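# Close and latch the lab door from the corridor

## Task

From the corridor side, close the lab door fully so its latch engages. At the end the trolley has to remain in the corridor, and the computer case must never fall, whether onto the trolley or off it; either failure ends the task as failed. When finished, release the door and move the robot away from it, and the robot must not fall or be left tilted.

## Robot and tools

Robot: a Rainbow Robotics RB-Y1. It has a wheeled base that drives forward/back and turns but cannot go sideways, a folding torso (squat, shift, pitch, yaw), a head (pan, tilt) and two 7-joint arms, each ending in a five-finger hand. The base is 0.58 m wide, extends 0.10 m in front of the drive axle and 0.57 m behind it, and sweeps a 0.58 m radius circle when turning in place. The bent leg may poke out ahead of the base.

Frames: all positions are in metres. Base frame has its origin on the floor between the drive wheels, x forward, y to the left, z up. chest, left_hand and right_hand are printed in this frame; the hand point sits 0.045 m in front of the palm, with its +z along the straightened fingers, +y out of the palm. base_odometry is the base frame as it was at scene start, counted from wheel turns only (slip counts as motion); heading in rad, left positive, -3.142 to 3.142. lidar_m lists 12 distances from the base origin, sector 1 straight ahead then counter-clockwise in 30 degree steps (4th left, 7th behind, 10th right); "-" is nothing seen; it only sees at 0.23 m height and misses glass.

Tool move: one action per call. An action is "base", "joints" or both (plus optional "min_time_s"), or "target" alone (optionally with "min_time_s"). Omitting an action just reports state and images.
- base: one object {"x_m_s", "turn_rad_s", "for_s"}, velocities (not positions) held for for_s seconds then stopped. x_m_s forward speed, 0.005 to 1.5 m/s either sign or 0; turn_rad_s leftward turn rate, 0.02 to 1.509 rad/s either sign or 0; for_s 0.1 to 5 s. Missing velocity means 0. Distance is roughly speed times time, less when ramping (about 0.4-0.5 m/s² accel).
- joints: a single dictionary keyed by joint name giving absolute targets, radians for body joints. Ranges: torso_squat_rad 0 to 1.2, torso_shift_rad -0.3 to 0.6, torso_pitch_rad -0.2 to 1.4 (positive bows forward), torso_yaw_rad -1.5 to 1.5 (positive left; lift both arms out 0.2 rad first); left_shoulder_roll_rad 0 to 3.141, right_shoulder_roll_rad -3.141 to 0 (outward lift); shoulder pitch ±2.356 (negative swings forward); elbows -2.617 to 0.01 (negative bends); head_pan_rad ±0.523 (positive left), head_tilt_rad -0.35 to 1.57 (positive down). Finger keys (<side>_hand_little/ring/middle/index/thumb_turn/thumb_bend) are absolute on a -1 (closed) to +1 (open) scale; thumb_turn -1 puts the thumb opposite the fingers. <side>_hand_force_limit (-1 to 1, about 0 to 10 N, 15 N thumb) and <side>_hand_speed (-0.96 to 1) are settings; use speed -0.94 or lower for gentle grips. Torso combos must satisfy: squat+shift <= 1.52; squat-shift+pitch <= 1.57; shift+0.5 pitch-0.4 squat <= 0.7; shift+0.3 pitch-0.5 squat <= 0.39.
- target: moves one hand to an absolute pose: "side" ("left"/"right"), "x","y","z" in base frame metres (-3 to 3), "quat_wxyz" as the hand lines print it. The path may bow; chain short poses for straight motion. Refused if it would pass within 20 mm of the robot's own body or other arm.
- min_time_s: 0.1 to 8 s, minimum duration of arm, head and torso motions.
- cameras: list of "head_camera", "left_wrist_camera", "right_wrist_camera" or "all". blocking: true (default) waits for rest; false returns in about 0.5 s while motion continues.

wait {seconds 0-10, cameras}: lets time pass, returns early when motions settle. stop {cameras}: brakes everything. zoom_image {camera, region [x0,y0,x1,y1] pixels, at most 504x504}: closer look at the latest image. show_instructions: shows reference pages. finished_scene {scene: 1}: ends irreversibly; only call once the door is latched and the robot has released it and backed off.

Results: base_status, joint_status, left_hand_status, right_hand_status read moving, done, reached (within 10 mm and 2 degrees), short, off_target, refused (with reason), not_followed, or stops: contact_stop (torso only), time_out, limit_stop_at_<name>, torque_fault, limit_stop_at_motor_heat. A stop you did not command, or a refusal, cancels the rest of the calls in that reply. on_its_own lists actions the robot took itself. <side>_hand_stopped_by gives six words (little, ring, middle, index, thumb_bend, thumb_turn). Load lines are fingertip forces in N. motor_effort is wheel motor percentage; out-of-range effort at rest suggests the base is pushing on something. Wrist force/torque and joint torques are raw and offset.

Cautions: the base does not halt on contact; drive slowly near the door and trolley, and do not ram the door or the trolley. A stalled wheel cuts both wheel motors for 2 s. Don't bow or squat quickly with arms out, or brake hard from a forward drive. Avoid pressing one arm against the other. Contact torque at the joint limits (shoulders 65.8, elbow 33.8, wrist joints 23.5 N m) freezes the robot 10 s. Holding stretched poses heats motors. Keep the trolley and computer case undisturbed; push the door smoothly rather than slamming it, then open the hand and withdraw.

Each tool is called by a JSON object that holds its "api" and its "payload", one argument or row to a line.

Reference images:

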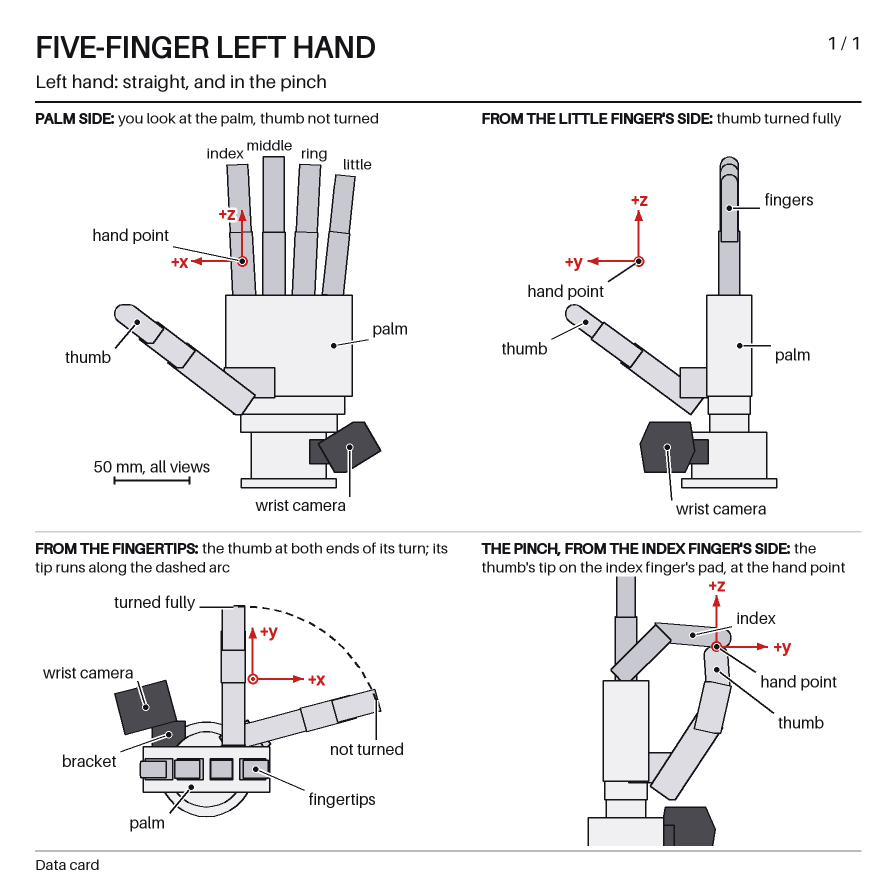

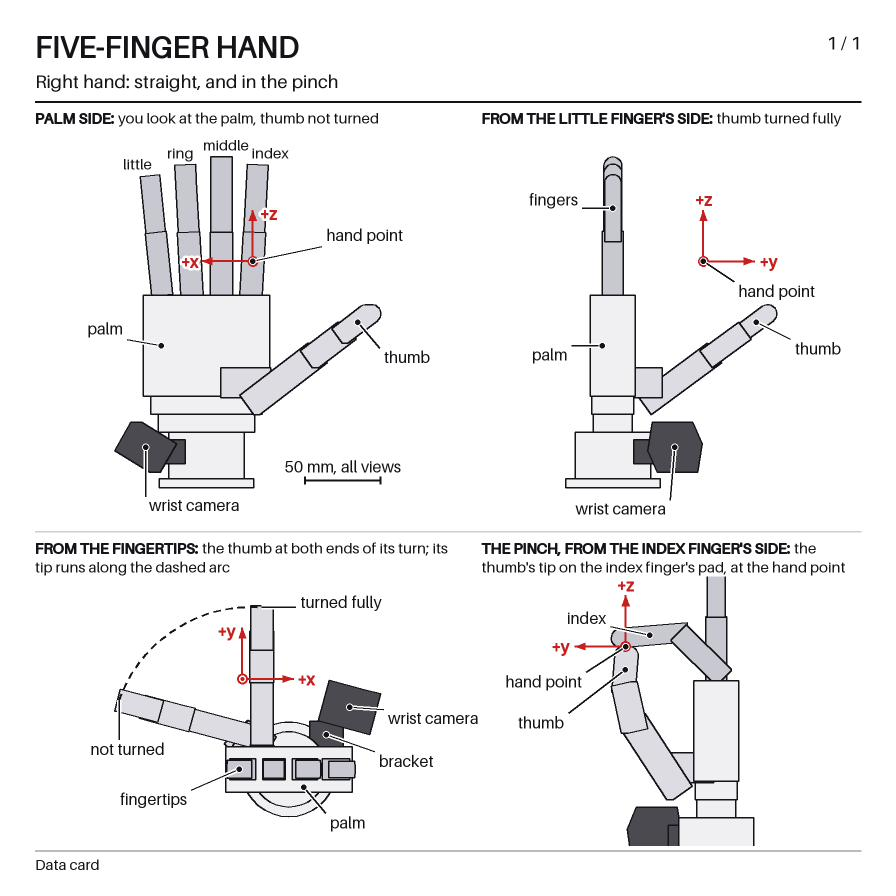

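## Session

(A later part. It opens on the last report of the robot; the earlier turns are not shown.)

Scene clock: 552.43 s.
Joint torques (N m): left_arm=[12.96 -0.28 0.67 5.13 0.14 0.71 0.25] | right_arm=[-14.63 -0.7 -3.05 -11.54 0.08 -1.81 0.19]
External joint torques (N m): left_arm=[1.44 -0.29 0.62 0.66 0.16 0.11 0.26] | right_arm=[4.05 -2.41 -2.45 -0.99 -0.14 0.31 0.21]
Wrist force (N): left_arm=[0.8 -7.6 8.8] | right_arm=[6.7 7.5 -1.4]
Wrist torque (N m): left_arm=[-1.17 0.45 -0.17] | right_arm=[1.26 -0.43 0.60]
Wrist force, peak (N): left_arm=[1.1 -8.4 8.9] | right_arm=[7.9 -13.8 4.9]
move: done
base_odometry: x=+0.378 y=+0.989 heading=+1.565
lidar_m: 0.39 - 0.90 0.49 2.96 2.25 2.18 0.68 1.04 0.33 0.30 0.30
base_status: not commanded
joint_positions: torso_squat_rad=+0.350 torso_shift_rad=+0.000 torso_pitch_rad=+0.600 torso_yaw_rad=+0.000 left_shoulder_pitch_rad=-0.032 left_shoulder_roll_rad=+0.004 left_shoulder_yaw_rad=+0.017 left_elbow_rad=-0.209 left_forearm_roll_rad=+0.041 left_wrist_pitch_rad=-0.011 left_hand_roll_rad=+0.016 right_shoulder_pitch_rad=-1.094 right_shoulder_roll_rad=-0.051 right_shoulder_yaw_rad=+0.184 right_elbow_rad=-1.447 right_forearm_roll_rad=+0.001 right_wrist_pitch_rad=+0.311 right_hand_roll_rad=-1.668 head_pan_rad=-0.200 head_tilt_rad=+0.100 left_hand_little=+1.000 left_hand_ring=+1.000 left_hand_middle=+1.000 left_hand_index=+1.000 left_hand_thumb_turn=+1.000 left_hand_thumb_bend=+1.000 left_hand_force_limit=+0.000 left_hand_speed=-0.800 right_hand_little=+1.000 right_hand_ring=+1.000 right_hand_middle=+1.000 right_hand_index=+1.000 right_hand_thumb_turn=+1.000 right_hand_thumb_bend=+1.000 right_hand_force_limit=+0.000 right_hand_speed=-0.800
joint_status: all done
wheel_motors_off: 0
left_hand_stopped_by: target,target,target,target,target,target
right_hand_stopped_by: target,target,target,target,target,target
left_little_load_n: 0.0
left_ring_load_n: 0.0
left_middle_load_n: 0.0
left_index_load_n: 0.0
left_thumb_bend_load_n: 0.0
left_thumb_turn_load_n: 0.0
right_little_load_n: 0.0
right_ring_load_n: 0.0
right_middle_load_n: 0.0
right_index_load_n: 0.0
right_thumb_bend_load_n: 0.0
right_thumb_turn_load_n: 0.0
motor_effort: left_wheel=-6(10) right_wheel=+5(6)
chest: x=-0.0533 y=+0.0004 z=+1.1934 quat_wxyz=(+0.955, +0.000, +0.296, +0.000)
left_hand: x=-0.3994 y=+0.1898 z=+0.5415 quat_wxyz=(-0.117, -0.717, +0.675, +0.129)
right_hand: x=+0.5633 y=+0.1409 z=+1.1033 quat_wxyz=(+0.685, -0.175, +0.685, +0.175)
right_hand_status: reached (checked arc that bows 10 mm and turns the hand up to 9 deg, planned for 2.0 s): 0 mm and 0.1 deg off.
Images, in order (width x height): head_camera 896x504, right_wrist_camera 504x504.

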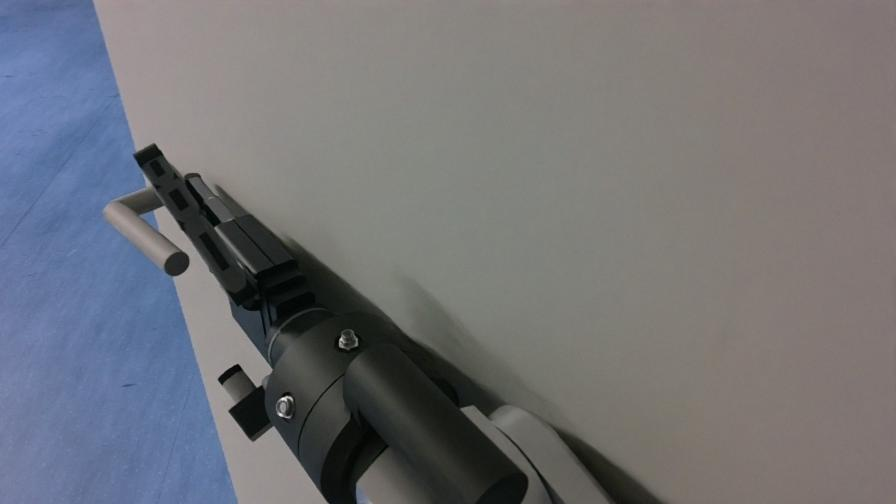

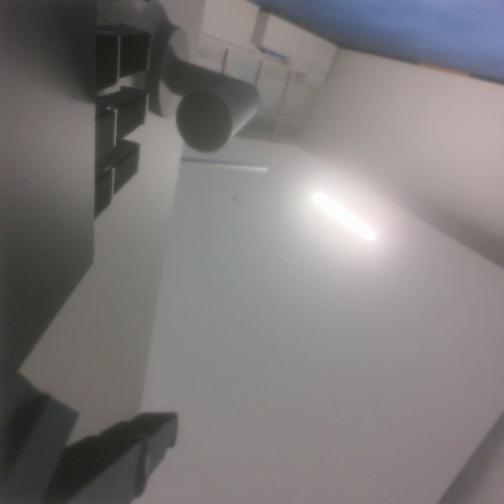

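{"api": "move", "payload": {
  "target": {"side": "right", "x": 0.578, "y": 0.152, "z": 1.103, "quat_wxyz": [0.6852, -0.1749, 0.6852, 0.1749]},
  "min_time_s": 1
}}

{"api": "move", "payload": {
  "base": {"x_m_s": -0.05, "for_s": 2.2},
  "cameras": ["head_camera", "right_wrist_camera"]
}}

Scene clock: 565.73 s.
Joint torques (N m): left_arm=[11.74 -1.07 0.23 5.04 -0.14 0.51 0.26] | right_arm=[-19.21 2.3 -2.94 -10.66 0.21 -2.37 -0.46]
External joint torques (N m): left_arm=[0.22 -1.08 0.17 0.57 -0.12 -0.09 0.26] | right_arm=[0.53 1.28 -2.12 -0.1 -0.01 -0.29 -0.44]
Wrist force (N): left_arm=[0.9 -7.8 8.9] | right_arm=[5.7 -0.1 0.8]
Wrist torque (N m): left_arm=[-1.21 0.45 -0.18] | right_arm=[-0.19 -0.34 0.14]
Wrist force, peak (N): left_arm=[1.0 -8.2 9.0] | right_arm=[6.5 5.3 -0.7]
move: done
base_odometry: x=+0.378 y=+0.989 heading=+1.565
lidar_m: 0.40 - 0.90 0.49 2.95 2.25 2.17 0.67 1.05 0.33 0.29 0.30
base_status: not commanded
joint_positions: torso_squat_rad=+0.350 torso_shift_rad=+0.000 torso_pitch_rad=+0.600 torso_yaw_rad=+0.000 left_shoulder_pitch_rad=-0.032 left_shoulder_roll_rad=+0.004 left_shoulder_yaw_rad=+0.017 left_elbow_rad=-0.209 left_forearm_roll_rad=+0.041 left_wrist_pitch_rad=-0.011 left_hand_roll_rad=+0.016 right_shoulder_pitch_rad=-1.165 right_shoulder_roll_rad=-0.031 right_shoulder_yaw_rad=+0.161 right_elbow_rad=-1.336 right_forearm_roll_rad=+0.014 right_wrist_pitch_rad=+0.271 right_hand_roll_rad=-1.672 head_pan_rad=-0.200 head_tilt_rad=+0.100 left_hand_little=+1.000 left_hand_ring=+1.000 left_hand_middle=+1.000 left_hand_index=+1.000 left_hand_thumb_turn=+1.000 left_hand_thumb_bend=+1.000 left_hand_force_limit=+0.000 left_hand_speed=-0.800 right_hand_little=+1.000 right_hand_ring=+1.000 right_hand_middle=+1.000 right_hand_index=+1.000 right_hand_thumb_turn=+1.000 right_hand_thumb_bend=+1.000 right_hand_force_limit=+0.000 right_hand_speed=-0.800
joint_status: all done
wheel_motors_off: 0
left_hand_stopped_by: target,target,target,target,target,target
right_hand_stopped_by: target,target,target,target,target,target
left_little_load_n: 0.0
left_ring_load_n: 0.0
left_middle_load_n: 0.0
left_index_load_n: 0.0
left_thumb_bend_load_n: 0.0
left_thumb_turn_load_n: 0.0
right_little_load_n: 0.0
right_ring_load_n: 0.0
right_middle_load_n: 0.0
right_index_load_n: 0.0
right_thumb_bend_load_n: 0.0
right_thumb_turn_load_n: 0.0
motor_effort: left_wheel=-5(6) right_wheel=+3(6)
chest: x=-0.0533 y=+0.0004 z=+1.1934 quat_wxyz=(+0.955, +0.000, +0.296, +0.000)
left_hand: x=-0.3994 y=+0.1898 z=+0.5415 quat_wxyz=(-0.117, -0.717, +0.675, +0.128)
right_hand: x=+0.5778 y=+0.1520 z=+1.1028 quat_wxyz=(+0.685, -0.175, +0.685, +0.175)
right_hand_status: reached (checked arc that bows 5 mm and turns the hand up to 1 deg, planned for 1.0 s): 0 mm and 0.1 deg off.
pictures: none

Scene clock: 568.53 s.
Joint torques (N m): left_arm=[13.62 0.07 -0.41 5.23 0.12 0.45 0.08] | right_arm=[-18.74 1.9 0.1 -11.29 -0.25 -1.89 -0.35]
External joint torques (N m): left_arm=[2.09 0.06 -0.46 0.75 0.15 -0.14 0.08] | right_arm=[0.99 0.89 0.91 -0.74 -0.47 0.19 -0.33]
Wrist force (N): left_arm=[1.0 -8.0 8.6] | right_arm=[6.1 -0.3 1.2]
Wrist torque (N m): left_arm=[-1.22 0.43 -0.18] | right_arm=[-0.24 -0.44 0.15]
Wrist force, peak (N): left_arm=[0.8 -8.2 8.9] | right_arm=[4.0 -5.9 2.7]
move: done
base_odometry: x=+0.378 y=+0.879 heading=+1.564
lidar_m: 0.46 - 0.50 0.51 2.82 2.14 2.07 0.60 0.88 0.38 0.36 0.36
base_status: done (sent for 2.2 of 2.2 s)
joint_positions: torso_squat_rad=+0.350 torso_shift_rad=+0.000 torso_pitch_rad=+0.600 torso_yaw_rad=+0.000 left_shoulder_pitch_rad=-0.032 left_shoulder_roll_rad=+0.004 left_shoulder_yaw_rad=+0.017 left_elbow_rad=-0.209 left_forearm_roll_rad=+0.041 left_wrist_pitch_rad=-0.011 left_hand_roll_rad=+0.016 right_shoulder_pitch_rad=-1.165 right_shoulder_roll_rad=-0.030 right_shoulder_yaw_rad=+0.161 right_elbow_rad=-1.336 right_forearm_roll_rad=+0.014 right_wrist_pitch_rad=+0.271 right_hand_roll_rad=-1.672 head_pan_rad=-0.200 head_tilt_rad=+0.100 left_hand_little=+1.000 left_hand_ring=+1.000 left_hand_middle=+1.000 left_hand_index=+1.000 left_hand_thumb_turn=+1.000 left_hand_thumb_bend=+1.000 left_hand_force_limit=+0.000 left_hand_speed=-0.800 right_hand_little=+1.000 right_hand_ring=+1.000 right_hand_middle=+1.000 right_hand_index=+1.000 right_hand_thumb_turn=+1.000 right_hand_thumb_bend=+1.000 right_hand_force_limit=+0.000 right_hand_speed=-0.800
joint_status: not commanded
wheel_motors_off: 0
left_hand_stopped_by: target,target,target,target,target,target
right_hand_stopped_by: target,target,target,target,target,target
left_little_load_n: 0.0
left_ring_load_n: 0.0
left_middle_load_n: 0.0
left_index_load_n: 0.0
left_thumb_bend_load_n: 0.0
left_thumb_turn_load_n: 0.0
right_little_load_n: 0.0
right_ring_load_n: 0.0
right_middle_load_n: 0.0
right_index_load_n: 0.0
right_thumb_bend_load_n: 0.0
right_thumb_turn_load_n: 0.0
motor_effort: left_wheel=-9(30) right_wheel=+6(16)
chest: x=-0.0533 y=+0.0004 z=+1.1935 quat_wxyz=(+0.955, +0.000, +0.295, +0.000)
left_hand: x=-0.3994 y=+0.1898 z=+0.5415 quat_wxyz=(-0.117, -0.717, +0.675, +0.128)
right_hand: x=+0.5780 y=+0.1518 z=+1.1030 quat_wxyz=(+0.685, -0.175, +0.685, +0.175)
Images, in order (width x height): head_camera 896x504, right_wrist_camera 504x504.

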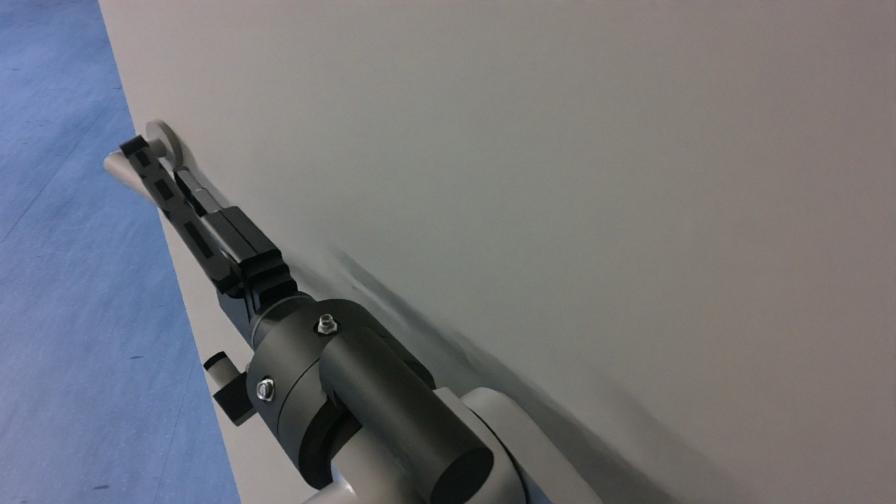

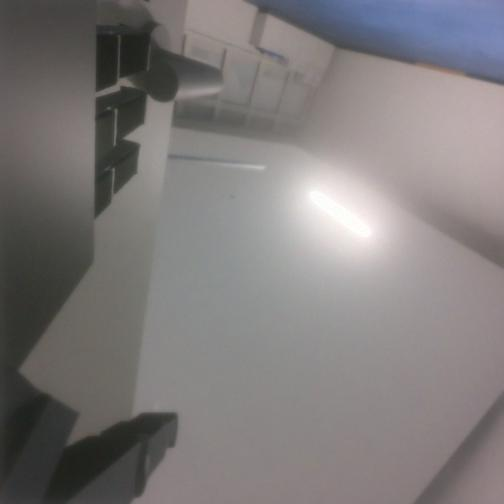

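{"api": "move", "payload": {
  "joints": {"torso_pitch_rad": 0.75, "right_shoulder_pitch_rad": -1.2, "right_elbow_rad": -1.5},
  "min_time_s": 2
}}

{"api": "move", "payload": {
  "target": {"side": "right", "x": 0.606, "y": 0.1165, "z": 1.103, "quat_wxyz": [0.6755, -0.209, 0.6755, 0.209]},
  "min_time_s": 2,
  "cameras": ["head_camera", "right_wrist_camera"]
}}

Scene clock: 580.27 s.
Joint torques (N m): left_arm=[16 -0.35 0.14 6.03 -0.16 0.8 0.23] | right_arm=[-17.51 2.66 0.06 -11.48 -0.17 -2.03 -0.41]
External joint torques (N m): left_arm=[1.3 -0.3 0.08 0.29 -0.13 -0.07 0.24] | right_arm=[0.69 0.44 0.19 -0.98 -0.36 0.06 -0.39]
Wrist force (N): left_arm=[0.9 -8.7 8.5] | right_arm=[6.2 -0.6 0.4]
Wrist torque (N m): left_arm=[-1.27 0.45 -0.15] | right_arm=[-0.19 -0.41 0.11]
Wrist force, peak (N): left_arm=[0.7 -8.9 8.7] | right_arm=[6.9 -0.1 0.9]
move: done
base_odometry: x=+0.378 y=+0.879 heading=+1.564
lidar_m: 0.47 - 0.51 0.52 2.83 2.13 2.07 0.60 0.88 0.38 0.36 0.37
base_status: not commanded
joint_positions: torso_squat_rad=+0.350 torso_shift_rad=+0.000 torso_pitch_rad=+0.750 torso_yaw_rad=+0.000 left_shoulder_pitch_rad=-0.032 left_shoulder_roll_rad=+0.004 left_shoulder_yaw_rad=+0.017 left_elbow_rad=-0.209 left_forearm_roll_rad=+0.041 left_wrist_pitch_rad=-0.011 left_hand_roll_rad=+0.016 right_shoulder_pitch_rad=-1.200 right_shoulder_roll_rad=-0.030 right_shoulder_yaw_rad=+0.161 right_elbow_rad=-1.500 right_forearm_roll_rad=+0.014 right_wrist_pitch_rad=+0.271 right_hand_roll_rad=-1.672 head_pan_rad=-0.200 head_tilt_rad=+0.100 left_hand_little=+1.000 left_hand_ring=+1.000 left_hand_middle=+1.000 left_hand_index=+1.000 left_hand_thumb_turn=+1.000 left_hand_thumb_bend=+1.000 left_hand_force_limit=+0.000 left_hand_speed=-0.800 right_hand_little=+1.000 right_hand_ring=+1.000 right_hand_middle=+1.000 right_hand_index=+1.000 right_hand_thumb_turn=+1.000 right_hand_thumb_bend=+1.000 right_hand_force_limit=+0.000 right_hand_speed=-0.800
joint_status: all done
wheel_motors_off: 0
left_hand_stopped_by: target,target,target,target,target,target
right_hand_stopped_by: target,target,target,target,target,target
left_little_load_n: 0.0
left_ring_load_n: 0.0
left_middle_load_n: 0.0
left_index_load_n: 0.0
left_thumb_bend_load_n: 0.0
left_thumb_turn_load_n: 0.0
right_little_load_n: 0.0
right_ring_load_n: 0.0
right_middle_load_n: 0.0
right_index_load_n: 0.0
right_thumb_bend_load_n: 0.0
right_thumb_turn_load_n: 0.0
motor_effort: left_wheel=-10(10) right_wheel=+5(8)
chest: x=-0.0171 y=+0.0004 z=+1.1645 quat_wxyz=(+0.931, +0.000, +0.366, +0.000)
left_hand: x=-0.4567 y=+0.1898 z=+0.5715 quat_wxyz=(-0.167, -0.706, +0.664, +0.182)
right_hand: x=+0.5875 y=+0.1549 z=+1.0890 quat_wxyz=(+0.699, -0.153, +0.667, +0.208)
pictures: none

Scene clock: 582.60 s.
Joint torques (N m): left_arm=[16.01 -0.06 0.75 6.15 0 0.8 0.03] | right_arm=[-18.91 -5.4 -3.16 -10.41 -0.03 -1.77 -0.37]
External joint torques (N m): left_arm=[1.31 -0.02 0.69 0.41 0.03 -0.06 0.04] | right_arm=[0.84 -2.49 1.26 -0.78 -0.29 0.31 -0.35]
Wrist force (N): left_arm=[0.8 -9.0 8.2] | right_arm=[6.3 -1.5 0.7]
Wrist torque (N m): left_arm=[-1.30 0.45 -0.13] | right_arm=[-0.40 -0.47 0.11]
Wrist force, peak (N): left_arm=[1.0 -9.1 8.6] | right_arm=[6.7 -0.2 0.5]
move: done
base_odometry: x=+0.378 y=+0.879 heading=+1.564
lidar_m: 0.53 - 0.51 0.51 2.81 2.13 2.07 0.61 0.87 0.39 0.37 0.40
base_status: not commanded
joint_positions: torso_squat_rad=+0.350 torso_shift_rad=+0.000 torso_pitch_rad=+0.750 torso_yaw_rad=+0.000 left_shoulder_pitch_rad=-0.032 left_shoulder_roll_rad=+0.004 left_shoulder_yaw_rad=+0.017 left_elbow_rad=-0.209 left_forearm_roll_rad=+0.041 left_wrist_pitch_rad=-0.011 left_hand_roll_rad=+0.016 right_shoulder_pitch_rad=-1.295 right_shoulder_roll_rad=-0.356 right_shoulder_yaw_rad=+0.267 right_elbow_rad=-1.549 right_forearm_roll_rad=-0.274 right_wrist_pitch_rad=+0.386 right_hand_roll_rad=-1.702 head_pan_rad=-0.200 head_tilt_rad=+0.100 left_hand_little=+1.000 left_hand_ring=+1.000 left_hand_middle=+1.000 left_hand_index=+1.000 left_hand_thumb_turn=+1.000 left_hand_thumb_bend=+1.000 left_hand_force_limit=+0.000 left_hand_speed=-0.800 right_hand_little=+1.000 right_hand_ring=+1.000 right_hand_middle=+1.000 right_hand_index=+1.000 right_hand_thumb_turn=+1.000 right_hand_thumb_bend=+1.000 right_hand_force_limit=+0.000 right_hand_speed=-0.800
joint_status: all done
wheel_motors_off: 0
left_hand_stopped_by: target,target,target,target,target,target
right_hand_stopped_by: target,target,target,target,target,target
left_little_load_n: 0.0
left_ring_load_n: 0.0
left_middle_load_n: 0.0
left_index_load_n: 0.0
left_thumb_bend_load_n: 0.0
left_thumb_turn_load_n: 0.0
right_little_load_n: 0.0
right_ring_load_n: 0.0
right_middle_load_n: 0.0
right_index_load_n: 0.0
right_thumb_bend_load_n: 0.0
right_thumb_turn_load_n: 0.0
motor_effort: left_wheel=-6(10) right_wheel=+6(7)
chest: x=-0.0172 y=+0.0005 z=+1.1645 quat_wxyz=(+0.931, +0.000, +0.366, +0.000)
left_hand: x=-0.4567 y=+0.1898 z=+0.5715 quat_wxyz=(-0.167, -0.706, +0.664, +0.182)
right_hand: x=+0.6061 y=+0.1164 z=+1.1029 quat_wxyz=(+0.675, -0.208, +0.676, +0.209)
right_hand_status: reached (checked arc that bows 9 mm and turns the hand up to 7 deg, planned for 2.0 s): 0 mm and 0.1 deg off.
Images, in order (width x height): head_camera 896x504, right_wrist_camera 504x504.

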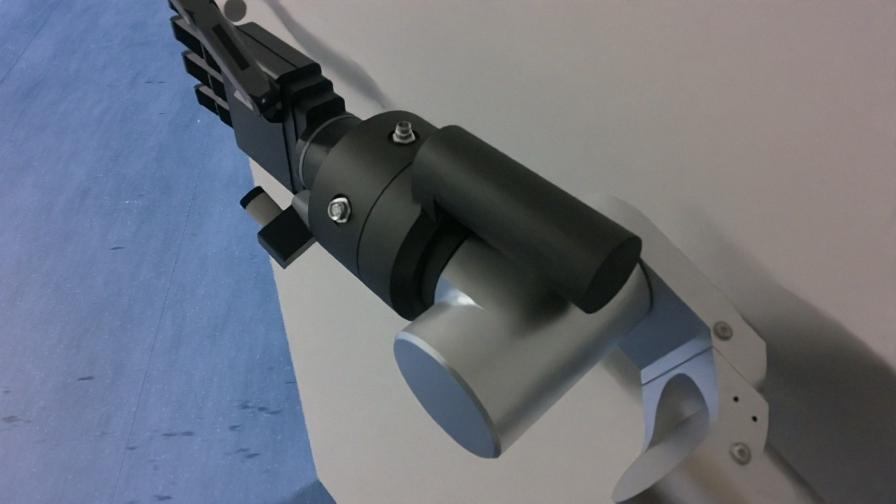

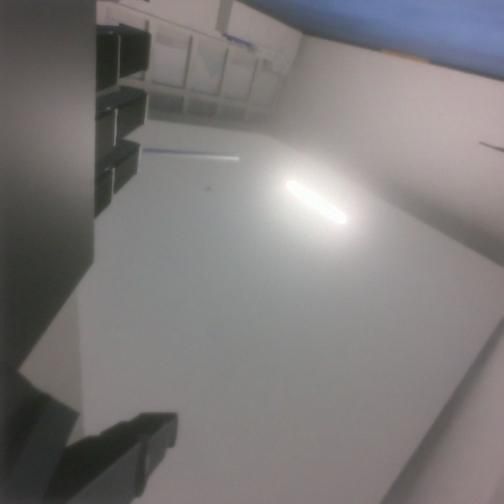

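{"api": "move", "payload": {
  "joints": {"head_tilt_rad": -0.25, "head_pan_rad": 0.0},
  "cameras": ["head_camera", "right_wrist_camera"]
}}

Scene clock: 585.47 s.
Joint torques (N m): left_arm=[16.31 -0.08 0.53 6.24 0.03 0.96 0] | right_arm=[-18.52 -5.54 -2.98 -10.72 -0.18 -1.9 -0.39]
External joint torques (N m): left_arm=[1.62 -0.03 0.47 0.5 0.06 0.1 0] | right_arm=[1.23 -2.64 1.44 -1.1 -0.44 0.18 -0.37]
Wrist force (N): left_arm=[0.7 -9.0 8.6] | right_arm=[5.8 0.2 0.9]
Wrist torque (N m): left_arm=[-1.31 0.48 -0.16] | right_arm=[-0.07 -0.35 0.14]
Wrist force, peak (N): left_arm=[0.7 -9.0 8.6] | right_arm=[6.8 -0.9 0.7]
move: done
base_odometry: x=+0.378 y=+0.879 heading=+1.564
lidar_m: 0.61 - 0.50 0.52 2.82 2.12 2.07 0.60 0.88 0.38 0.36 0.41
base_status: not commanded
joint_positions: torso_squat_rad=+0.350 torso_shift_rad=+0.000 torso_pitch_rad=+0.750 torso_yaw_rad=+0.000 left_shoulder_pitch_rad=-0.032 left_shoulder_roll_rad=+0.004 left_shoulder_yaw_rad=+0.017 left_elbow_rad=-0.209 left_forearm_roll_rad=+0.041 left_wrist_pitch_rad=-0.011 left_hand_roll_rad=+0.016 right_shoulder_pitch_rad=-1.295 right_shoulder_roll_rad=-0.356 right_shoulder_yaw_rad=+0.267 right_elbow_rad=-1.549 right_forearm_roll_rad=-0.274 right_wrist_pitch_rad=+0.386 right_hand_roll_rad=-1.702 head_pan_rad=+0.000 head_tilt_rad=-0.250 left_hand_little=+1.000 left_hand_ring=+1.000 left_hand_middle=+1.000 left_hand_index=+1.000 left_hand_thumb_turn=+1.000 left_hand_thumb_bend=+1.000 left_hand_force_limit=+0.000 left_hand_speed=-0.800 right_hand_little=+1.000 right_hand_ring=+1.000 right_hand_middle=+1.000 right_hand_index=+1.000 right_hand_thumb_turn=+1.000 right_hand_thumb_bend=+1.000 right_hand_force_limit=+0.000 right_hand_speed=-0.800
joint_status: all done
wheel_motors_off: 0
left_hand_stopped_by: target,target,target,target,target,target
right_hand_stopped_by: target,target,target,target,target,target
left_little_load_n: 0.0
left_ring_load_n: 0.0
left_middle_load_n: 0.0
left_index_load_n: 0.0
left_thumb_bend_load_n: 0.0
left_thumb_turn_load_n: 0.0
right_little_load_n: 0.5
right_ring_load_n: 0.0
right_middle_load_n: 0.0
right_index_load_n: 0.0
right_thumb_bend_load_n: 0.0
right_thumb_turn_load_n: 0.0
motor_effort: left_wheel=-5(6) right_wheel=+5(7)
chest: x=-0.0172 y=+0.0005 z=+1.1645 quat_wxyz=(+0.931, +0.000, +0.366, +0.000)
left_hand: x=-0.4567 y=+0.1898 z=+0.5715 quat_wxyz=(-0.167, -0.706, +0.664, +0.182)
right_hand: x=+0.6061 y=+0.1164 z=+1.1029 quat_wxyz=(+0.675, -0.208, +0.676, +0.209)
Images, in order (width x height): head_camera 896x504, right_wrist_camera 504x504.

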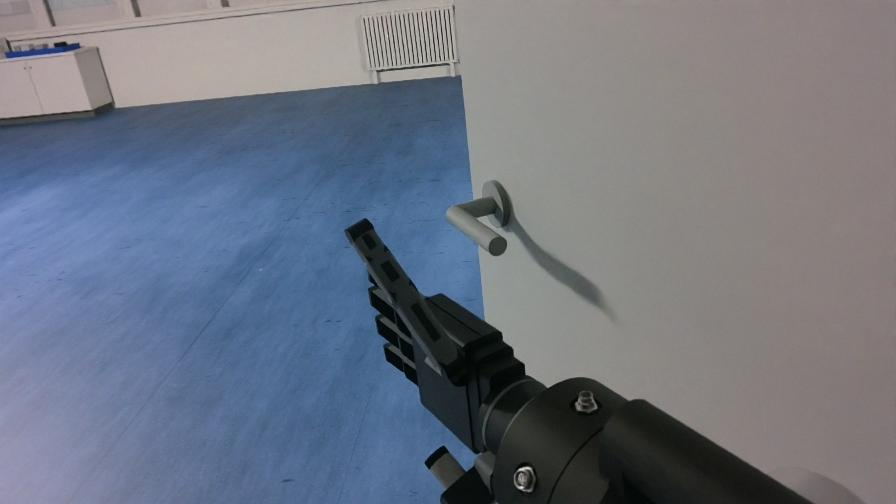

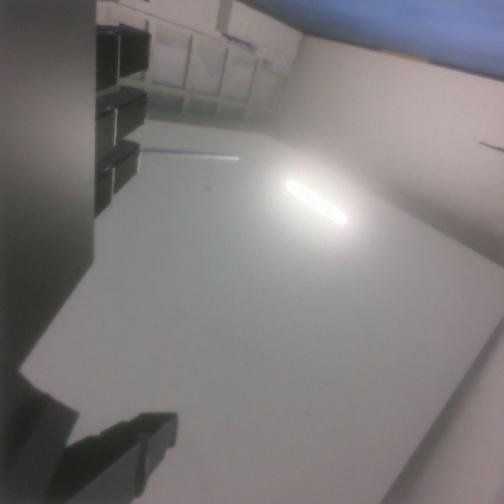

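{"api": "move", "payload": {
  "joints": {"right_shoulder_pitch_rad": -1.17, "right_shoulder_roll_rad": -0.05, "right_shoulder_yaw_rad": -0.25, "right_elbow_rad": -1.72, "right_forearm_roll_rad": -0.19, "right_wrist_pitch_rad": 0.52, "right_hand_roll_rad": -1.27},
  "min_time_s": 2,
  "cameras": ["head_camera", "right_wrist_camera"]
}}

Scene clock: 646.00 s.
Joint torques (N m): left_arm=[15.64 -0.37 0.67 6.51 -0.05 0.89 0.11] | right_arm=[-14.1 -2.99 -0.32 -10.17 -0.25 -1.81 0.15]
External joint torques (N m): left_arm=[0.94 -0.33 0.61 0.78 -0.02 0.03 0.11] | right_arm=[3.53 -0.47 -1.76 -0.11 -0.12 0.21 0.17]
Wrist force (N): left_arm=[0.8 -8.8 8.4] | right_arm=[6.5 -0.7 1.1]
Wrist torque (N m): left_arm=[-1.28 0.47 -0.14] | right_arm=[-0.32 -0.51 0.34]
Wrist force, peak (N): left_arm=[0.8 -9.0 8.7] | right_arm=[6.6 -1.0 0.8]
move: done
base_odometry: x=+0.378 y=+0.879 heading=+1.564
lidar_m: 0.62 - 0.51 0.51 2.83 2.15 2.07 0.60 0.87 0.39 0.38 0.41
base_status: not commanded
joint_positions: torso_squat_rad=+0.350 torso_shift_rad=+0.000 torso_pitch_rad=+0.750 torso_yaw_rad=+0.000 left_shoulder_pitch_rad=-0.032 left_shoulder_roll_rad=+0.004 left_shoulder_yaw_rad=+0.017 left_elbow_rad=-0.209 left_forearm_roll_rad=+0.041 left_wrist_pitch_rad=-0.011 left_hand_roll_rad=+0.016 right_shoulder_pitch_rad=-1.171 right_shoulder_roll_rad=-0.050 right_shoulder_yaw_rad=-0.249 right_elbow_rad=-1.720 right_forearm_roll_rad=-0.190 right_wrist_pitch_rad=+0.520 right_hand_roll_rad=-1.270 head_pan_rad=+0.000 head_tilt_rad=-0.250 left_hand_little=+1.000 left_hand_ring=+1.000 left_hand_middle=+1.000 left_hand_index=+1.000 left_hand_thumb_turn=+1.000 left_hand_thumb_bend=+1.000 left_hand_force_limit=+0.000 left_hand_speed=-0.800 right_hand_little=+1.000 right_hand_ring=+1.000 right_hand_middle=+1.000 right_hand_index=+1.000 right_hand_thumb_turn=+1.000 right_hand_thumb_bend=+1.000 right_hand_force_limit=+0.000 right_hand_speed=-0.800
joint_status: all done
wheel_motors_off: 0
left_hand_stopped_by: target,target,target,target,target,target
right_hand_stopped_by: target,target,target,target,target,target
left_little_load_n: 0.0
left_ring_load_n: 0.0
left_middle_load_n: 0.0
left_index_load_n: 0.5
left_thumb_bend_load_n: 0.0
left_thumb_turn_load_n: 0.0
right_little_load_n: 0.0
right_ring_load_n: 0.0
right_middle_load_n: 0.5
right_index_load_n: 0.0
right_thumb_bend_load_n: 0.0
right_thumb_turn_load_n: 0.0
motor_effort: left_wheel=-5(6) right_wheel=+5(7)
chest: x=-0.0172 y=+0.0005 z=+1.1645 quat_wxyz=(+0.931, +0.000, +0.366, +0.000)
left_hand: x=-0.4567 y=+0.1898 z=+0.5715 quat_wxyz=(-0.167, -0.706, +0.664, +0.182)
right_hand: x=+0.6545 y=-0.0398 z=+1.1064 quat_wxyz=(+0.707, -0.083, +0.699, +0.069)
Images, in order (width x height): head_camera 896x504, right_wrist_camera 504x504.

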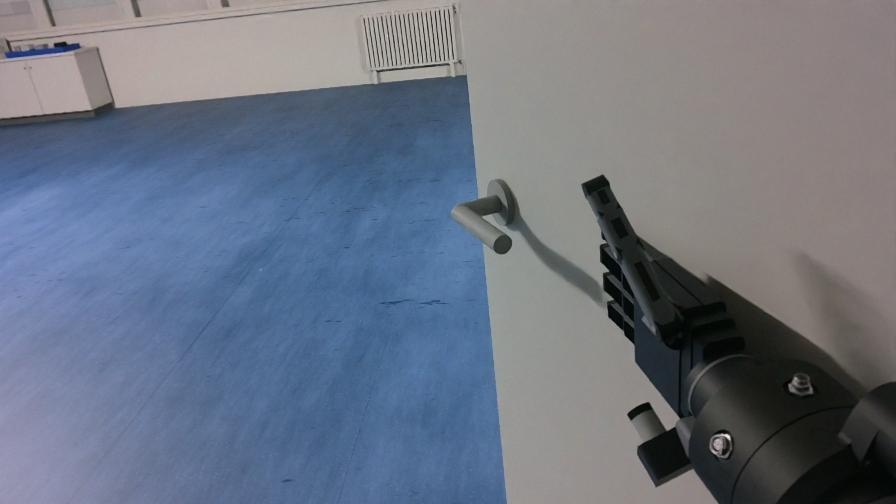

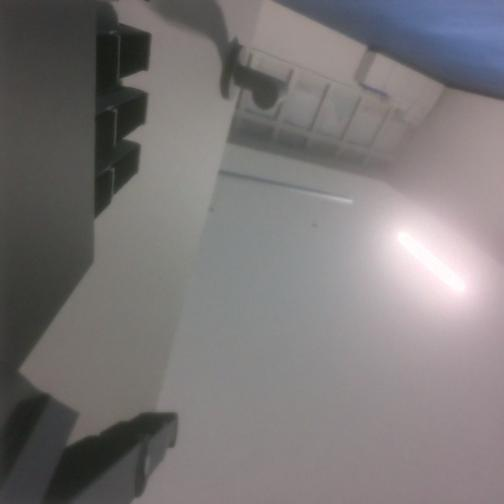

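{"api": "move", "payload": {
  "base": {"x_m_s": 0.05, "for_s": 0.8}
}}

{"api": "move", "payload": {
  "target": {"side": "right", "x": 0.665, "y": -0.023, "z": 1.103, "quat_wxyz": [0.699, -0.1057, 0.699, 0.1057]},
  "min_time_s": 1.5,
  "cameras": ["head_camera", "right_wrist_camera"]
}}

{"api": "zoom_image", "payload": {
  "camera": "right_wrist_camera",
  "region": [60, 0, 310, 250]
}}

Scene clock: 656.07 s.
Joint torques (N m): left_arm=[16.11 -0.65 -0.05 6.45 -0.05 0.83 0.13] | right_arm=[-14.46 -3.33 -0.36 -10.86 -0.15 -2.19 0.07]
External joint torques (N m): left_arm=[1.41 -0.61 -0.11 0.71 -0.02 -0.03 0.13] | right_arm=[3.17 -0.81 -1.82 -0.8 -0.02 -0.17 0.09]
Wrist force (N): left_arm=[0.7 -8.6 8.1] | right_arm=[5.8 -0.4 0.9]
Wrist torque (N m): left_arm=[-1.23 0.49 -0.16] | right_arm=[-0.21 -0.36 0.30]
Wrist force, peak (N): left_arm=[1.1 -9.1 8.6] | right_arm=[6.2 4.7 -3.7]
move: done
base_odometry: x=+0.378 y=+0.919 heading=+1.564
lidar_m: 0.63 - 0.52 0.51 2.86 2.18 2.11 0.62 0.94 0.38 0.36 0.40
base_status: done (sent for 0.8 of 0.8 s)
joint_positions: torso_squat_rad=+0.350 torso_shift_rad=+0.000 torso_pitch_rad=+0.750 torso_yaw_rad=+0.000 left_shoulder_pitch_rad=-0.032 left_shoulder_roll_rad=+0.004 left_shoulder_yaw_rad=+0.017 left_elbow_rad=-0.209 left_forearm_roll_rad=+0.041 left_wrist_pitch_rad=-0.011 left_hand_roll_rad=+0.016 right_shoulder_pitch_rad=-1.170 right_shoulder_roll_rad=-0.050 right_shoulder_yaw_rad=-0.250 right_elbow_rad=-1.720 right_forearm_roll_rad=-0.190 right_wrist_pitch_rad=+0.520 right_hand_roll_rad=-1.270 head_pan_rad=+0.000 head_tilt_rad=-0.250 left_hand_little=+1.000 left_hand_ring=+1.000 left_hand_middle=+1.000 left_hand_index=+1.000 left_hand_thumb_turn=+1.000 left_hand_thumb_bend=+1.000 left_hand_force_limit=+0.000 left_hand_speed=-0.800 right_hand_little=+1.000 right_hand_ring=+1.000 right_hand_middle=+1.000 right_hand_index=+1.000 right_hand_thumb_turn=+1.000 right_hand_thumb_bend=+1.000 right_hand_force_limit=+0.000 right_hand_speed=-0.800
joint_status: not commanded
wheel_motors_off: 0
left_hand_stopped_by: target,target,target,target,target,target
right_hand_stopped_by: target,target,target,target,target,target
left_little_load_n: 0.0
left_ring_load_n: 0.0
left_middle_load_n: 0.0
left_index_load_n: 0.0
left_thumb_bend_load_n: -0.5
left_thumb_turn_load_n: 0.0
right_little_load_n: 0.0
right_ring_load_n: -0.5
right_middle_load_n: 0.0
right_index_load_n: 0.0
right_thumb_bend_load_n: 0.0
right_thumb_turn_load_n: 0.0
motor_effort: left_wheel=-2(17) right_wheel=+2(20)
chest: x=-0.0171 y=+0.0005 z=+1.1645 quat_wxyz=(+0.931, +0.000, +0.366, +0.000)
left_hand: x=-0.4567 y=+0.1898 z=+0.5715 quat_wxyz=(-0.167, -0.706, +0.664, +0.182)
right_hand: x=+0.6546 y=-0.0399 z=+1.1061 quat_wxyz=(+0.706, -0.083, +0.699, +0.069)
pictures: none

Scene clock: 657.90 s.
Joint torques (N m): left_arm=[16.43 -0.48 0.1 6.13 0.04 0.9 0.16] | right_arm=[-18.49 -6.45 1.95 -10.23 -0.68 -2.11 0.33]
External joint torques (N m): left_arm=[1.73 -0.44 0.04 0.39 0.07 0.04 0.16] | right_arm=[0.22 -2.78 1.7 0 -0.54 -0.12 0.35]
Wrist force (N): left_arm=[1.1 -8.6 8.4] | right_arm=[5.8 -0.4 0.9]
Wrist torque (N m): left_arm=[-1.24 0.42 -0.12] | right_arm=[-0.18 -0.40 0.31]
Wrist force, peak (N): left_arm=[1.0 -9.0 8.5] | right_arm=[6.7 -0.7 1.0]
move: done
base_odometry: x=+0.378 y=+0.919 heading=+1.564
lidar_m: 0.63 - 0.51 0.50 2.89 2.17 2.11 0.63 0.93 0.38 0.35 0.40
base_status: not commanded
joint_positions: torso_squat_rad=+0.350 torso_shift_rad=+0.000 torso_pitch_rad=+0.750 torso_yaw_rad=+0.000 left_shoulder_pitch_rad=-0.032 left_shoulder_roll_rad=+0.004 left_shoulder_yaw_rad=+0.017 left_elbow_rad=-0.209 left_forearm_roll_rad=+0.041 left_wrist_pitch_rad=-0.011 left_hand_roll_rad=+0.016 right_shoulder_pitch_rad=-1.217 right_shoulder_roll_rad=-0.143 right_shoulder_yaw_rad=-0.205 right_elbow_rad=-1.612 right_forearm_roll_rad=-0.332 right_wrist_pitch_rad=+0.495 right_hand_roll_rad=-1.257 head_pan_rad=+0.000 head_tilt_rad=-0.250 left_hand_little=+1.000 left_hand_ring=+1.000 left_hand_middle=+1.000 left_hand_index=+1.000 left_hand_thumb_turn=+1.000 left_hand_thumb_bend=+1.000 left_hand_force_limit=+0.000 left_hand_speed=-0.800 right_hand_little=+1.000 right_hand_ring=+1.000 right_hand_middle=+1.000 right_hand_index=+1.000 right_hand_thumb_turn=+1.000 right_hand_thumb_bend=+1.000 right_hand_force_limit=+0.000 right_hand_speed=-0.800
joint_status: all done
wheel_motors_off: 0
left_hand_stopped_by: target,target,target,target,target,target
right_hand_stopped_by: target,target,target,target,target,target
left_little_load_n: 0.0
left_ring_load_n: 0.0
left_middle_load_n: 0.0
left_index_load_n: 0.0
left_thumb_bend_load_n: -0.5
left_thumb_turn_load_n: 0.0
right_little_load_n: 0.0
right_ring_load_n: 0.0
right_middle_load_n: 0.0
right_index_load_n: 0.0
right_thumb_bend_load_n: 0.0
right_thumb_turn_load_n: 0.0
motor_effort: left_wheel=-2(3) right_wheel=+1(4)
chest: x=-0.0171 y=+0.0005 z=+1.1645 quat_wxyz=(+0.931, +0.000, +0.366, +0.000)
left_hand: x=-0.4567 y=+0.1898 z=+0.5715 quat_wxyz=(-0.167, -0.706, +0.664, +0.182)
right_hand: x=+0.6649 y=-0.0235 z=+1.1027 quat_wxyz=(+0.699, -0.105, +0.700, +0.105)
right_hand_status: reached (checked arc that bows 5 mm and turns the hand up to 5 deg, planned for 1.5 s): 1 mm and 0.2 deg off.
Images, in order (width x height): head_camera 896x504, right_wrist_camera 504x504.

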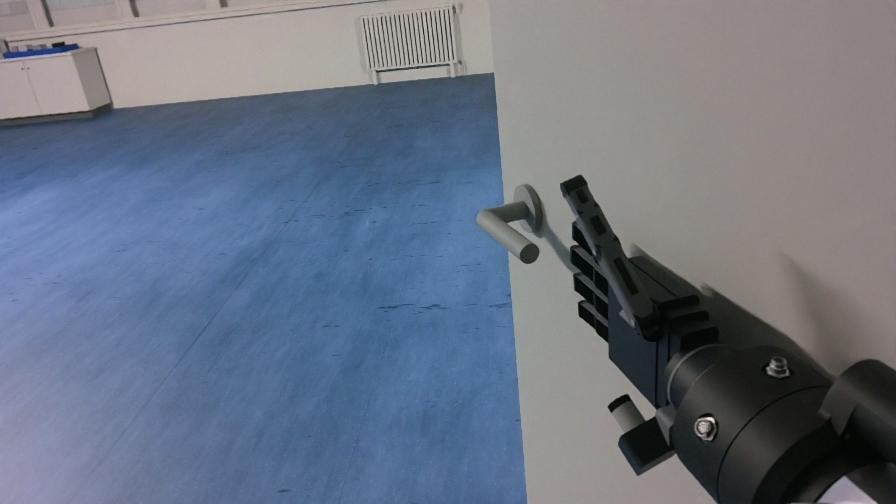

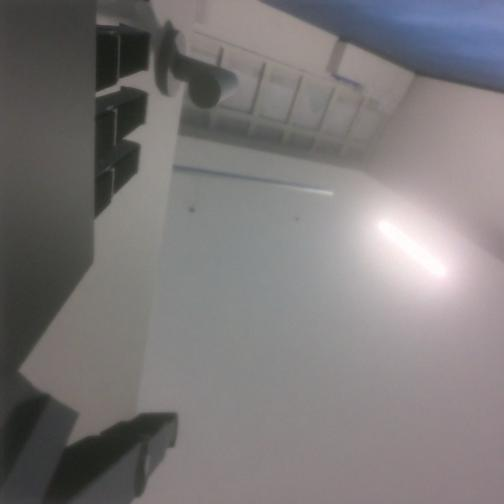

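Scaled by 2.016 from the camera's image (finer frame: 720x720).

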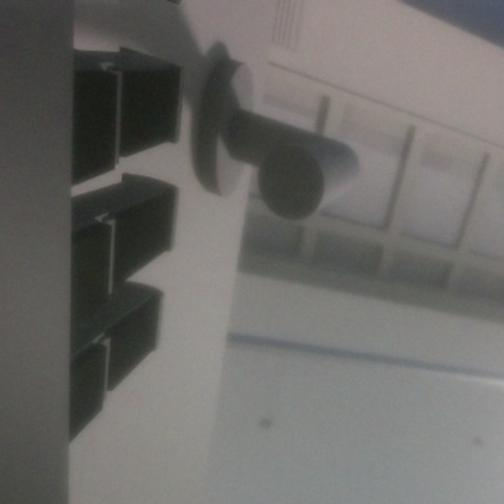

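{"api": "move", "payload": {
  "target": {"side": "right", "x": 0.6697, "y": -0.0388, "z": 1.103, "quat_wxyz": [0.699, -0.1057, 0.699, 0.1057]},
  "min_time_s": 1
}}

{"api": "move", "payload": {
  "target": {"side": "right", "x": 0.72, "y": -0.0232, "z": 1.103, "quat_wxyz": [0.699, -0.1057, 0.699, 0.1057]},
  "min_time_s": 1.5
}}

{"api": "move", "payload": {
  "target": {"side": "right", "x": 0.768, "y": -0.0083, "z": 1.103, "quat_wxyz": [0.699, -0.1057, 0.699, 0.1057]},
  "min_time_s": 1.5,
  "cameras": ["head_camera", "right_wrist_camera"]
}}

Scene clock: 666.47 s.
Joint torques (N m): left_arm=[16.12 -0.05 0.64 6.07 -0.08 0.9 0.04] | right_arm=[-14.99 -7.26 -2.06 -10.21 -0.3 -2.01 0.21]
External joint torques (N m): left_arm=[1.42 0 0.58 0.33 -0.04 0.04 0.05] | right_arm=[3.75 -2.66 -1.74 0.03 -0.16 -0.02 0.23]
Wrist force (N): left_arm=[0.9 -8.6 8.4] | right_arm=[6.4 -0.6 1.1]
Wrist torque (N m): left_arm=[-1.23 0.44 -0.14] | right_arm=[-0.25 -0.48 0.32]
Wrist force, peak (N): left_arm=[0.8 -9.1 8.7] | right_arm=[7.1 0.1 1.4]
move: done
base_odometry: x=+0.378 y=+0.919 heading=+1.564
lidar_m: 0.70 - 0.51 0.50 2.87 2.18 2.11 0.63 0.93 0.37 0.36 0.42
base_status: not commanded
joint_positions: torso_squat_rad=+0.350 torso_shift_rad=+0.000 torso_pitch_rad=+0.750 torso_yaw_rad=+0.000 left_shoulder_pitch_rad=-0.032 left_shoulder_roll_rad=+0.004 left_shoulder_yaw_rad=+0.017 left_elbow_rad=-0.209 left_forearm_roll_rad=+0.041 left_wrist_pitch_rad=-0.011 left_hand_roll_rad=+0.016 right_shoulder_pitch_rad=-1.216 right_shoulder_roll_rad=-0.195 right_shoulder_yaw_rad=-0.206 right_elbow_rad=-1.599 right_forearm_roll_rad=-0.385 right_wrist_pitch_rad=+0.491 right_hand_roll_rad=-1.255 head_pan_rad=+0.000 head_tilt_rad=-0.250 left_hand_little=+1.000 left_hand_ring=+1.000 left_hand_middle=+1.000 left_hand_index=+1.000 left_hand_thumb_turn=+1.000 left_hand_thumb_bend=+1.000 left_hand_force_limit=+0.000 left_hand_speed=-0.800 right_hand_little=+1.000 right_hand_ring=+1.000 right_hand_middle=+1.000 right_hand_index=+1.000 right_hand_thumb_turn=+1.000 right_hand_thumb_bend=+1.000 right_hand_force_limit=+0.000 right_hand_speed=-0.800
joint_status: all done
wheel_motors_off: 0
left_hand_stopped_by: target,target,target,target,target,target
right_hand_stopped_by: target,target,target,target,target,target
left_little_load_n: 0.0
left_ring_load_n: 0.0
left_middle_load_n: 0.0
left_index_load_n: 0.0
left_thumb_bend_load_n: 0.0
left_thumb_turn_load_n: 0.0
right_little_load_n: 0.0
right_ring_load_n: 0.0
right_middle_load_n: 0.0
right_index_load_n: 0.0
right_thumb_bend_load_n: 0.0
right_thumb_turn_load_n: 0.0
motor_effort: left_wheel=-2(2) right_wheel=+1(4)
chest: x=-0.0171 y=+0.0005 z=+1.1645 quat_wxyz=(+0.931, +0.000, +0.366, +0.000)
left_hand: x=-0.4567 y=+0.1898 z=+0.5715 quat_wxyz=(-0.167, -0.706, +0.664, +0.182)
right_hand: x=+0.6694 y=-0.0384 z=+1.1037 quat_wxyz=(+0.699, -0.105, +0.699, +0.105)
right_hand_status: reached (checked arc that bows 0 mm and turns the hand up to 0 deg, planned for 1.0 s): 1 mm and 0.1 deg off.
pictures: none

Scene clock: 668.30 s.
Joint torques (N m): left_arm=[15.76 -0.5 0.62 6.19 -0.09 0.92 0.1] | right_arm=[-20.68 -8.11 0.79 -10.76 -0.45 -2.08 0.35]
External joint torques (N m): left_arm=[1.06 -0.46 0.56 0.46 -0.06 0.05 0.1] | right_arm=[1.22 -2.4 1.36 -0.26 -0.37 -0.12 0.37]
Wrist force (N): left_arm=[0.9 -8.6 8.4] | right_arm=[5.6 -0.5 1.0]
Wrist torque (N m): left_arm=[-1.25 0.44 -0.16] | right_arm=[-0.23 -0.32 0.27]
Wrist force, peak (N): left_arm=[0.9 -9.3 8.4] | right_arm=[6.9 -0.7 0.9]
move: done
base_odometry: x=+0.378 y=+0.919 heading=+1.564
lidar_m: 0.75 - 0.52 0.51 2.87 2.18 2.11 0.62 0.94 0.38 0.36 0.42
base_status: not commanded
joint_positions: torso_squat_rad=+0.350 torso_shift_rad=+0.000 torso_pitch_rad=+0.750 torso_yaw_rad=+0.000 left_shoulder_pitch_rad=-0.032 left_shoulder_roll_rad=+0.004 left_shoulder_yaw_rad=+0.017 left_elbow_rad=-0.209 left_forearm_roll_rad=+0.041 left_wrist_pitch_rad=-0.011 left_hand_roll_rad=+0.016 right_shoulder_pitch_rad=-1.405 right_shoulder_roll_rad=-0.242 right_shoulder_yaw_rad=-0.191 right_elbow_rad=-1.275 right_forearm_roll_rad=-0.438 right_wrist_pitch_rad=+0.356 right_hand_roll_rad=-1.213 head_pan_rad=+0.000 head_tilt_rad=-0.250 left_hand_little=+1.000 left_hand_ring=+1.000 left_hand_middle=+1.000 left_hand_index=+1.000 left_hand_thumb_turn=+1.000 left_hand_thumb_bend=+1.000 left_hand_force_limit=+0.000 left_hand_speed=-0.800 right_hand_little=+1.000 right_hand_ring=+1.000 right_hand_middle=+1.000 right_hand_index=+1.000 right_hand_thumb_turn=+1.000 right_hand_thumb_bend=+1.000 right_hand_force_limit=+0.000 right_hand_speed=-0.800
joint_status: all done
wheel_motors_off: 0
left_hand_stopped_by: target,target,target,target,target,target
right_hand_stopped_by: target,target,target,target,target,target
left_little_load_n: 0.0
left_ring_load_n: 0.0
left_middle_load_n: 0.0
left_index_load_n: 0.0
left_thumb_bend_load_n: 0.0
left_thumb_turn_load_n: 0.0
right_little_load_n: 0.0
right_ring_load_n: 0.0
right_middle_load_n: 0.0
right_index_load_n: 0.0
right_thumb_bend_load_n: 0.0
right_thumb_turn_load_n: 0.0
motor_effort: left_wheel=-1(2) right_wheel=+2(3)
chest: x=-0.0171 y=+0.0005 z=+1.1645 quat_wxyz=(+0.931, +0.000, +0.366, +0.000)
left_hand: x=-0.4567 y=+0.1898 z=+0.5715 quat_wxyz=(-0.167, -0.706, +0.664, +0.182)
right_hand: x=+0.7199 y=-0.0236 z=+1.1029 quat_wxyz=(+0.699, -0.105, +0.700, +0.105)
right_hand_status: reached (checked arc that bows 15 mm and turns the hand up to 2 deg, planned for 1.5 s): 0 mm and 0.1 deg off.
pictures: none

Scene clock: 670.13 s.
Joint torques (N m): left_arm=[16.17 -0.2 0.67 6.29 -0.11 1.02 0.1] | right_arm=[-23.24 -9.19 -0.08 -10.56 -0.31 -1.87 0.18]
External joint torques (N m): left_arm=[1.47 -0.15 0.61 0.55 -0.08 0.16 0.1] | right_arm=[1.76 -2.2 1.32 -0.09 -0.36 0.04 0.2]
Wrist force (N): left_arm=[0.8 -8.9 8.0] | right_arm=[5.5 -0.8 1.0]
Wrist torque (N m): left_arm=[-1.27 0.45 -0.14] | right_arm=[-0.25 -0.34 0.23]
Wrist force, peak (N): left_arm=[0.9 -9.0 8.4] | right_arm=[6.9 -0.3 1.0]
move: done
base_odometry: x=+0.378 y=+0.919 heading=+1.564
lidar_m: 0.75 - 0.51 0.50 2.89 2.17 2.11 0.62 0.94 0.37 0.36 0.43
base_status: not commanded
joint_positions: torso_squat_rad=+0.350 torso_shift_rad=+0.000 torso_pitch_rad=+0.750 torso_yaw_rad=+0.000 left_shoulder_pitch_rad=-0.032 left_shoulder_roll_rad=+0.004 left_shoulder_yaw_rad=+0.017 left_elbow_rad=-0.209 left_forearm_roll_rad=+0.041 left_wrist_pitch_rad=-0.011 left_hand_roll_rad=+0.016 right_shoulder_pitch_rad=-1.636 right_shoulder_roll_rad=-0.330 right_shoulder_yaw_rad=-0.075 right_elbow_rad=-0.842 right_forearm_roll_rad=-0.611 right_wrist_pitch_rad=+0.149 right_hand_roll_rad=-1.150 head_pan_rad=+0.000 head_tilt_rad=-0.250 left_hand_little=+1.000 left_hand_ring=+1.000 left_hand_middle=+1.000 left_hand_index=+1.000 left_hand_thumb_turn=+1.000 left_hand_thumb_bend=+1.000 left_hand_force_limit=+0.000 left_hand_speed=-0.800 right_hand_little=+1.000 right_hand_ring=+1.000 right_hand_middle=+1.000 right_hand_index=+1.000 right_hand_thumb_turn=+1.000 right_hand_thumb_bend=+1.000 right_hand_force_limit=+0.000 right_hand_speed=-0.800
joint_status: all done
wheel_motors_off: 0
left_hand_stopped_by: target,target,target,target,target,target
right_hand_stopped_by: target,target,target,target,target,target
left_little_load_n: 0.0
left_ring_load_n: 0.0
left_middle_load_n: 0.0
left_index_load_n: 0.0
left_thumb_bend_load_n: 0.0
left_thumb_turn_load_n: 0.0
right_little_load_n: 0.0
right_ring_load_n: 0.0
right_middle_load_n: 0.0
right_index_load_n: 0.0
right_thumb_bend_load_n: 0.0
right_thumb_turn_load_n: 0.0
motor_effort: left_wheel=-2(3) right_wheel=+2(3)
chest: x=-0.0171 y=+0.0005 z=+1.1645 quat_wxyz=(+0.931, +0.000, +0.366, +0.000)
left_hand: x=-0.4567 y=+0.1898 z=+0.5715 quat_wxyz=(-0.167, -0.706, +0.664, +0.182)
right_hand: x=+0.7680 y=-0.0091 z=+1.1025 quat_wxyz=(+0.698, -0.103, +0.701, +0.103)
right_hand_status: reached (checked arc that bows 21 mm and turns the hand up to 2 deg, planned for 1.5 s): 1 mm and 0.5 deg off.
Images, in order (width x height): head_camera 896x504, right_wrist_camera 504x504.

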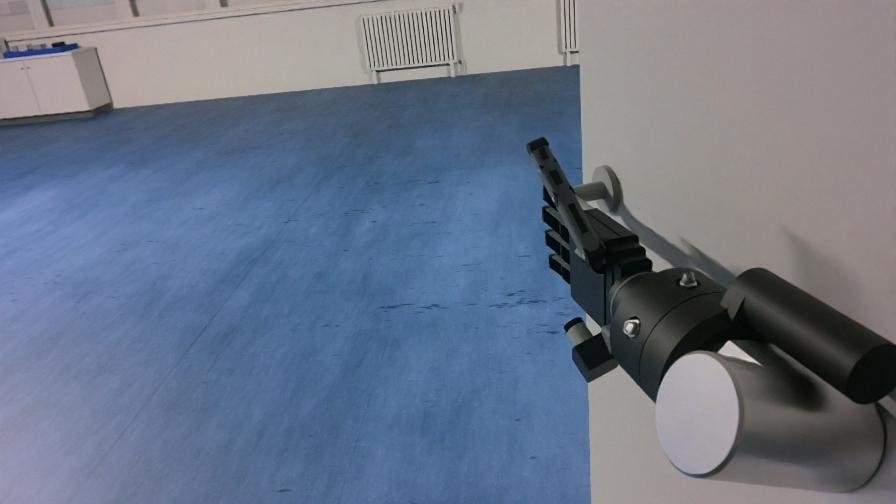

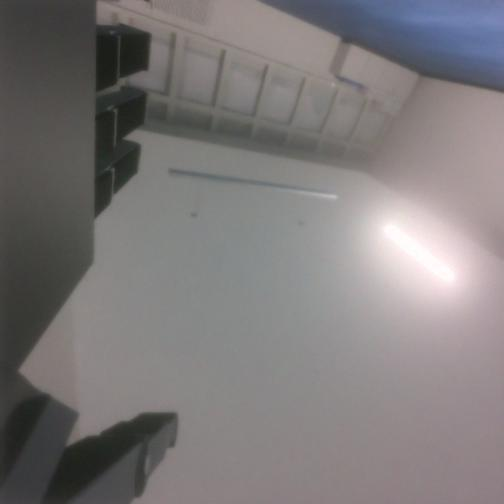

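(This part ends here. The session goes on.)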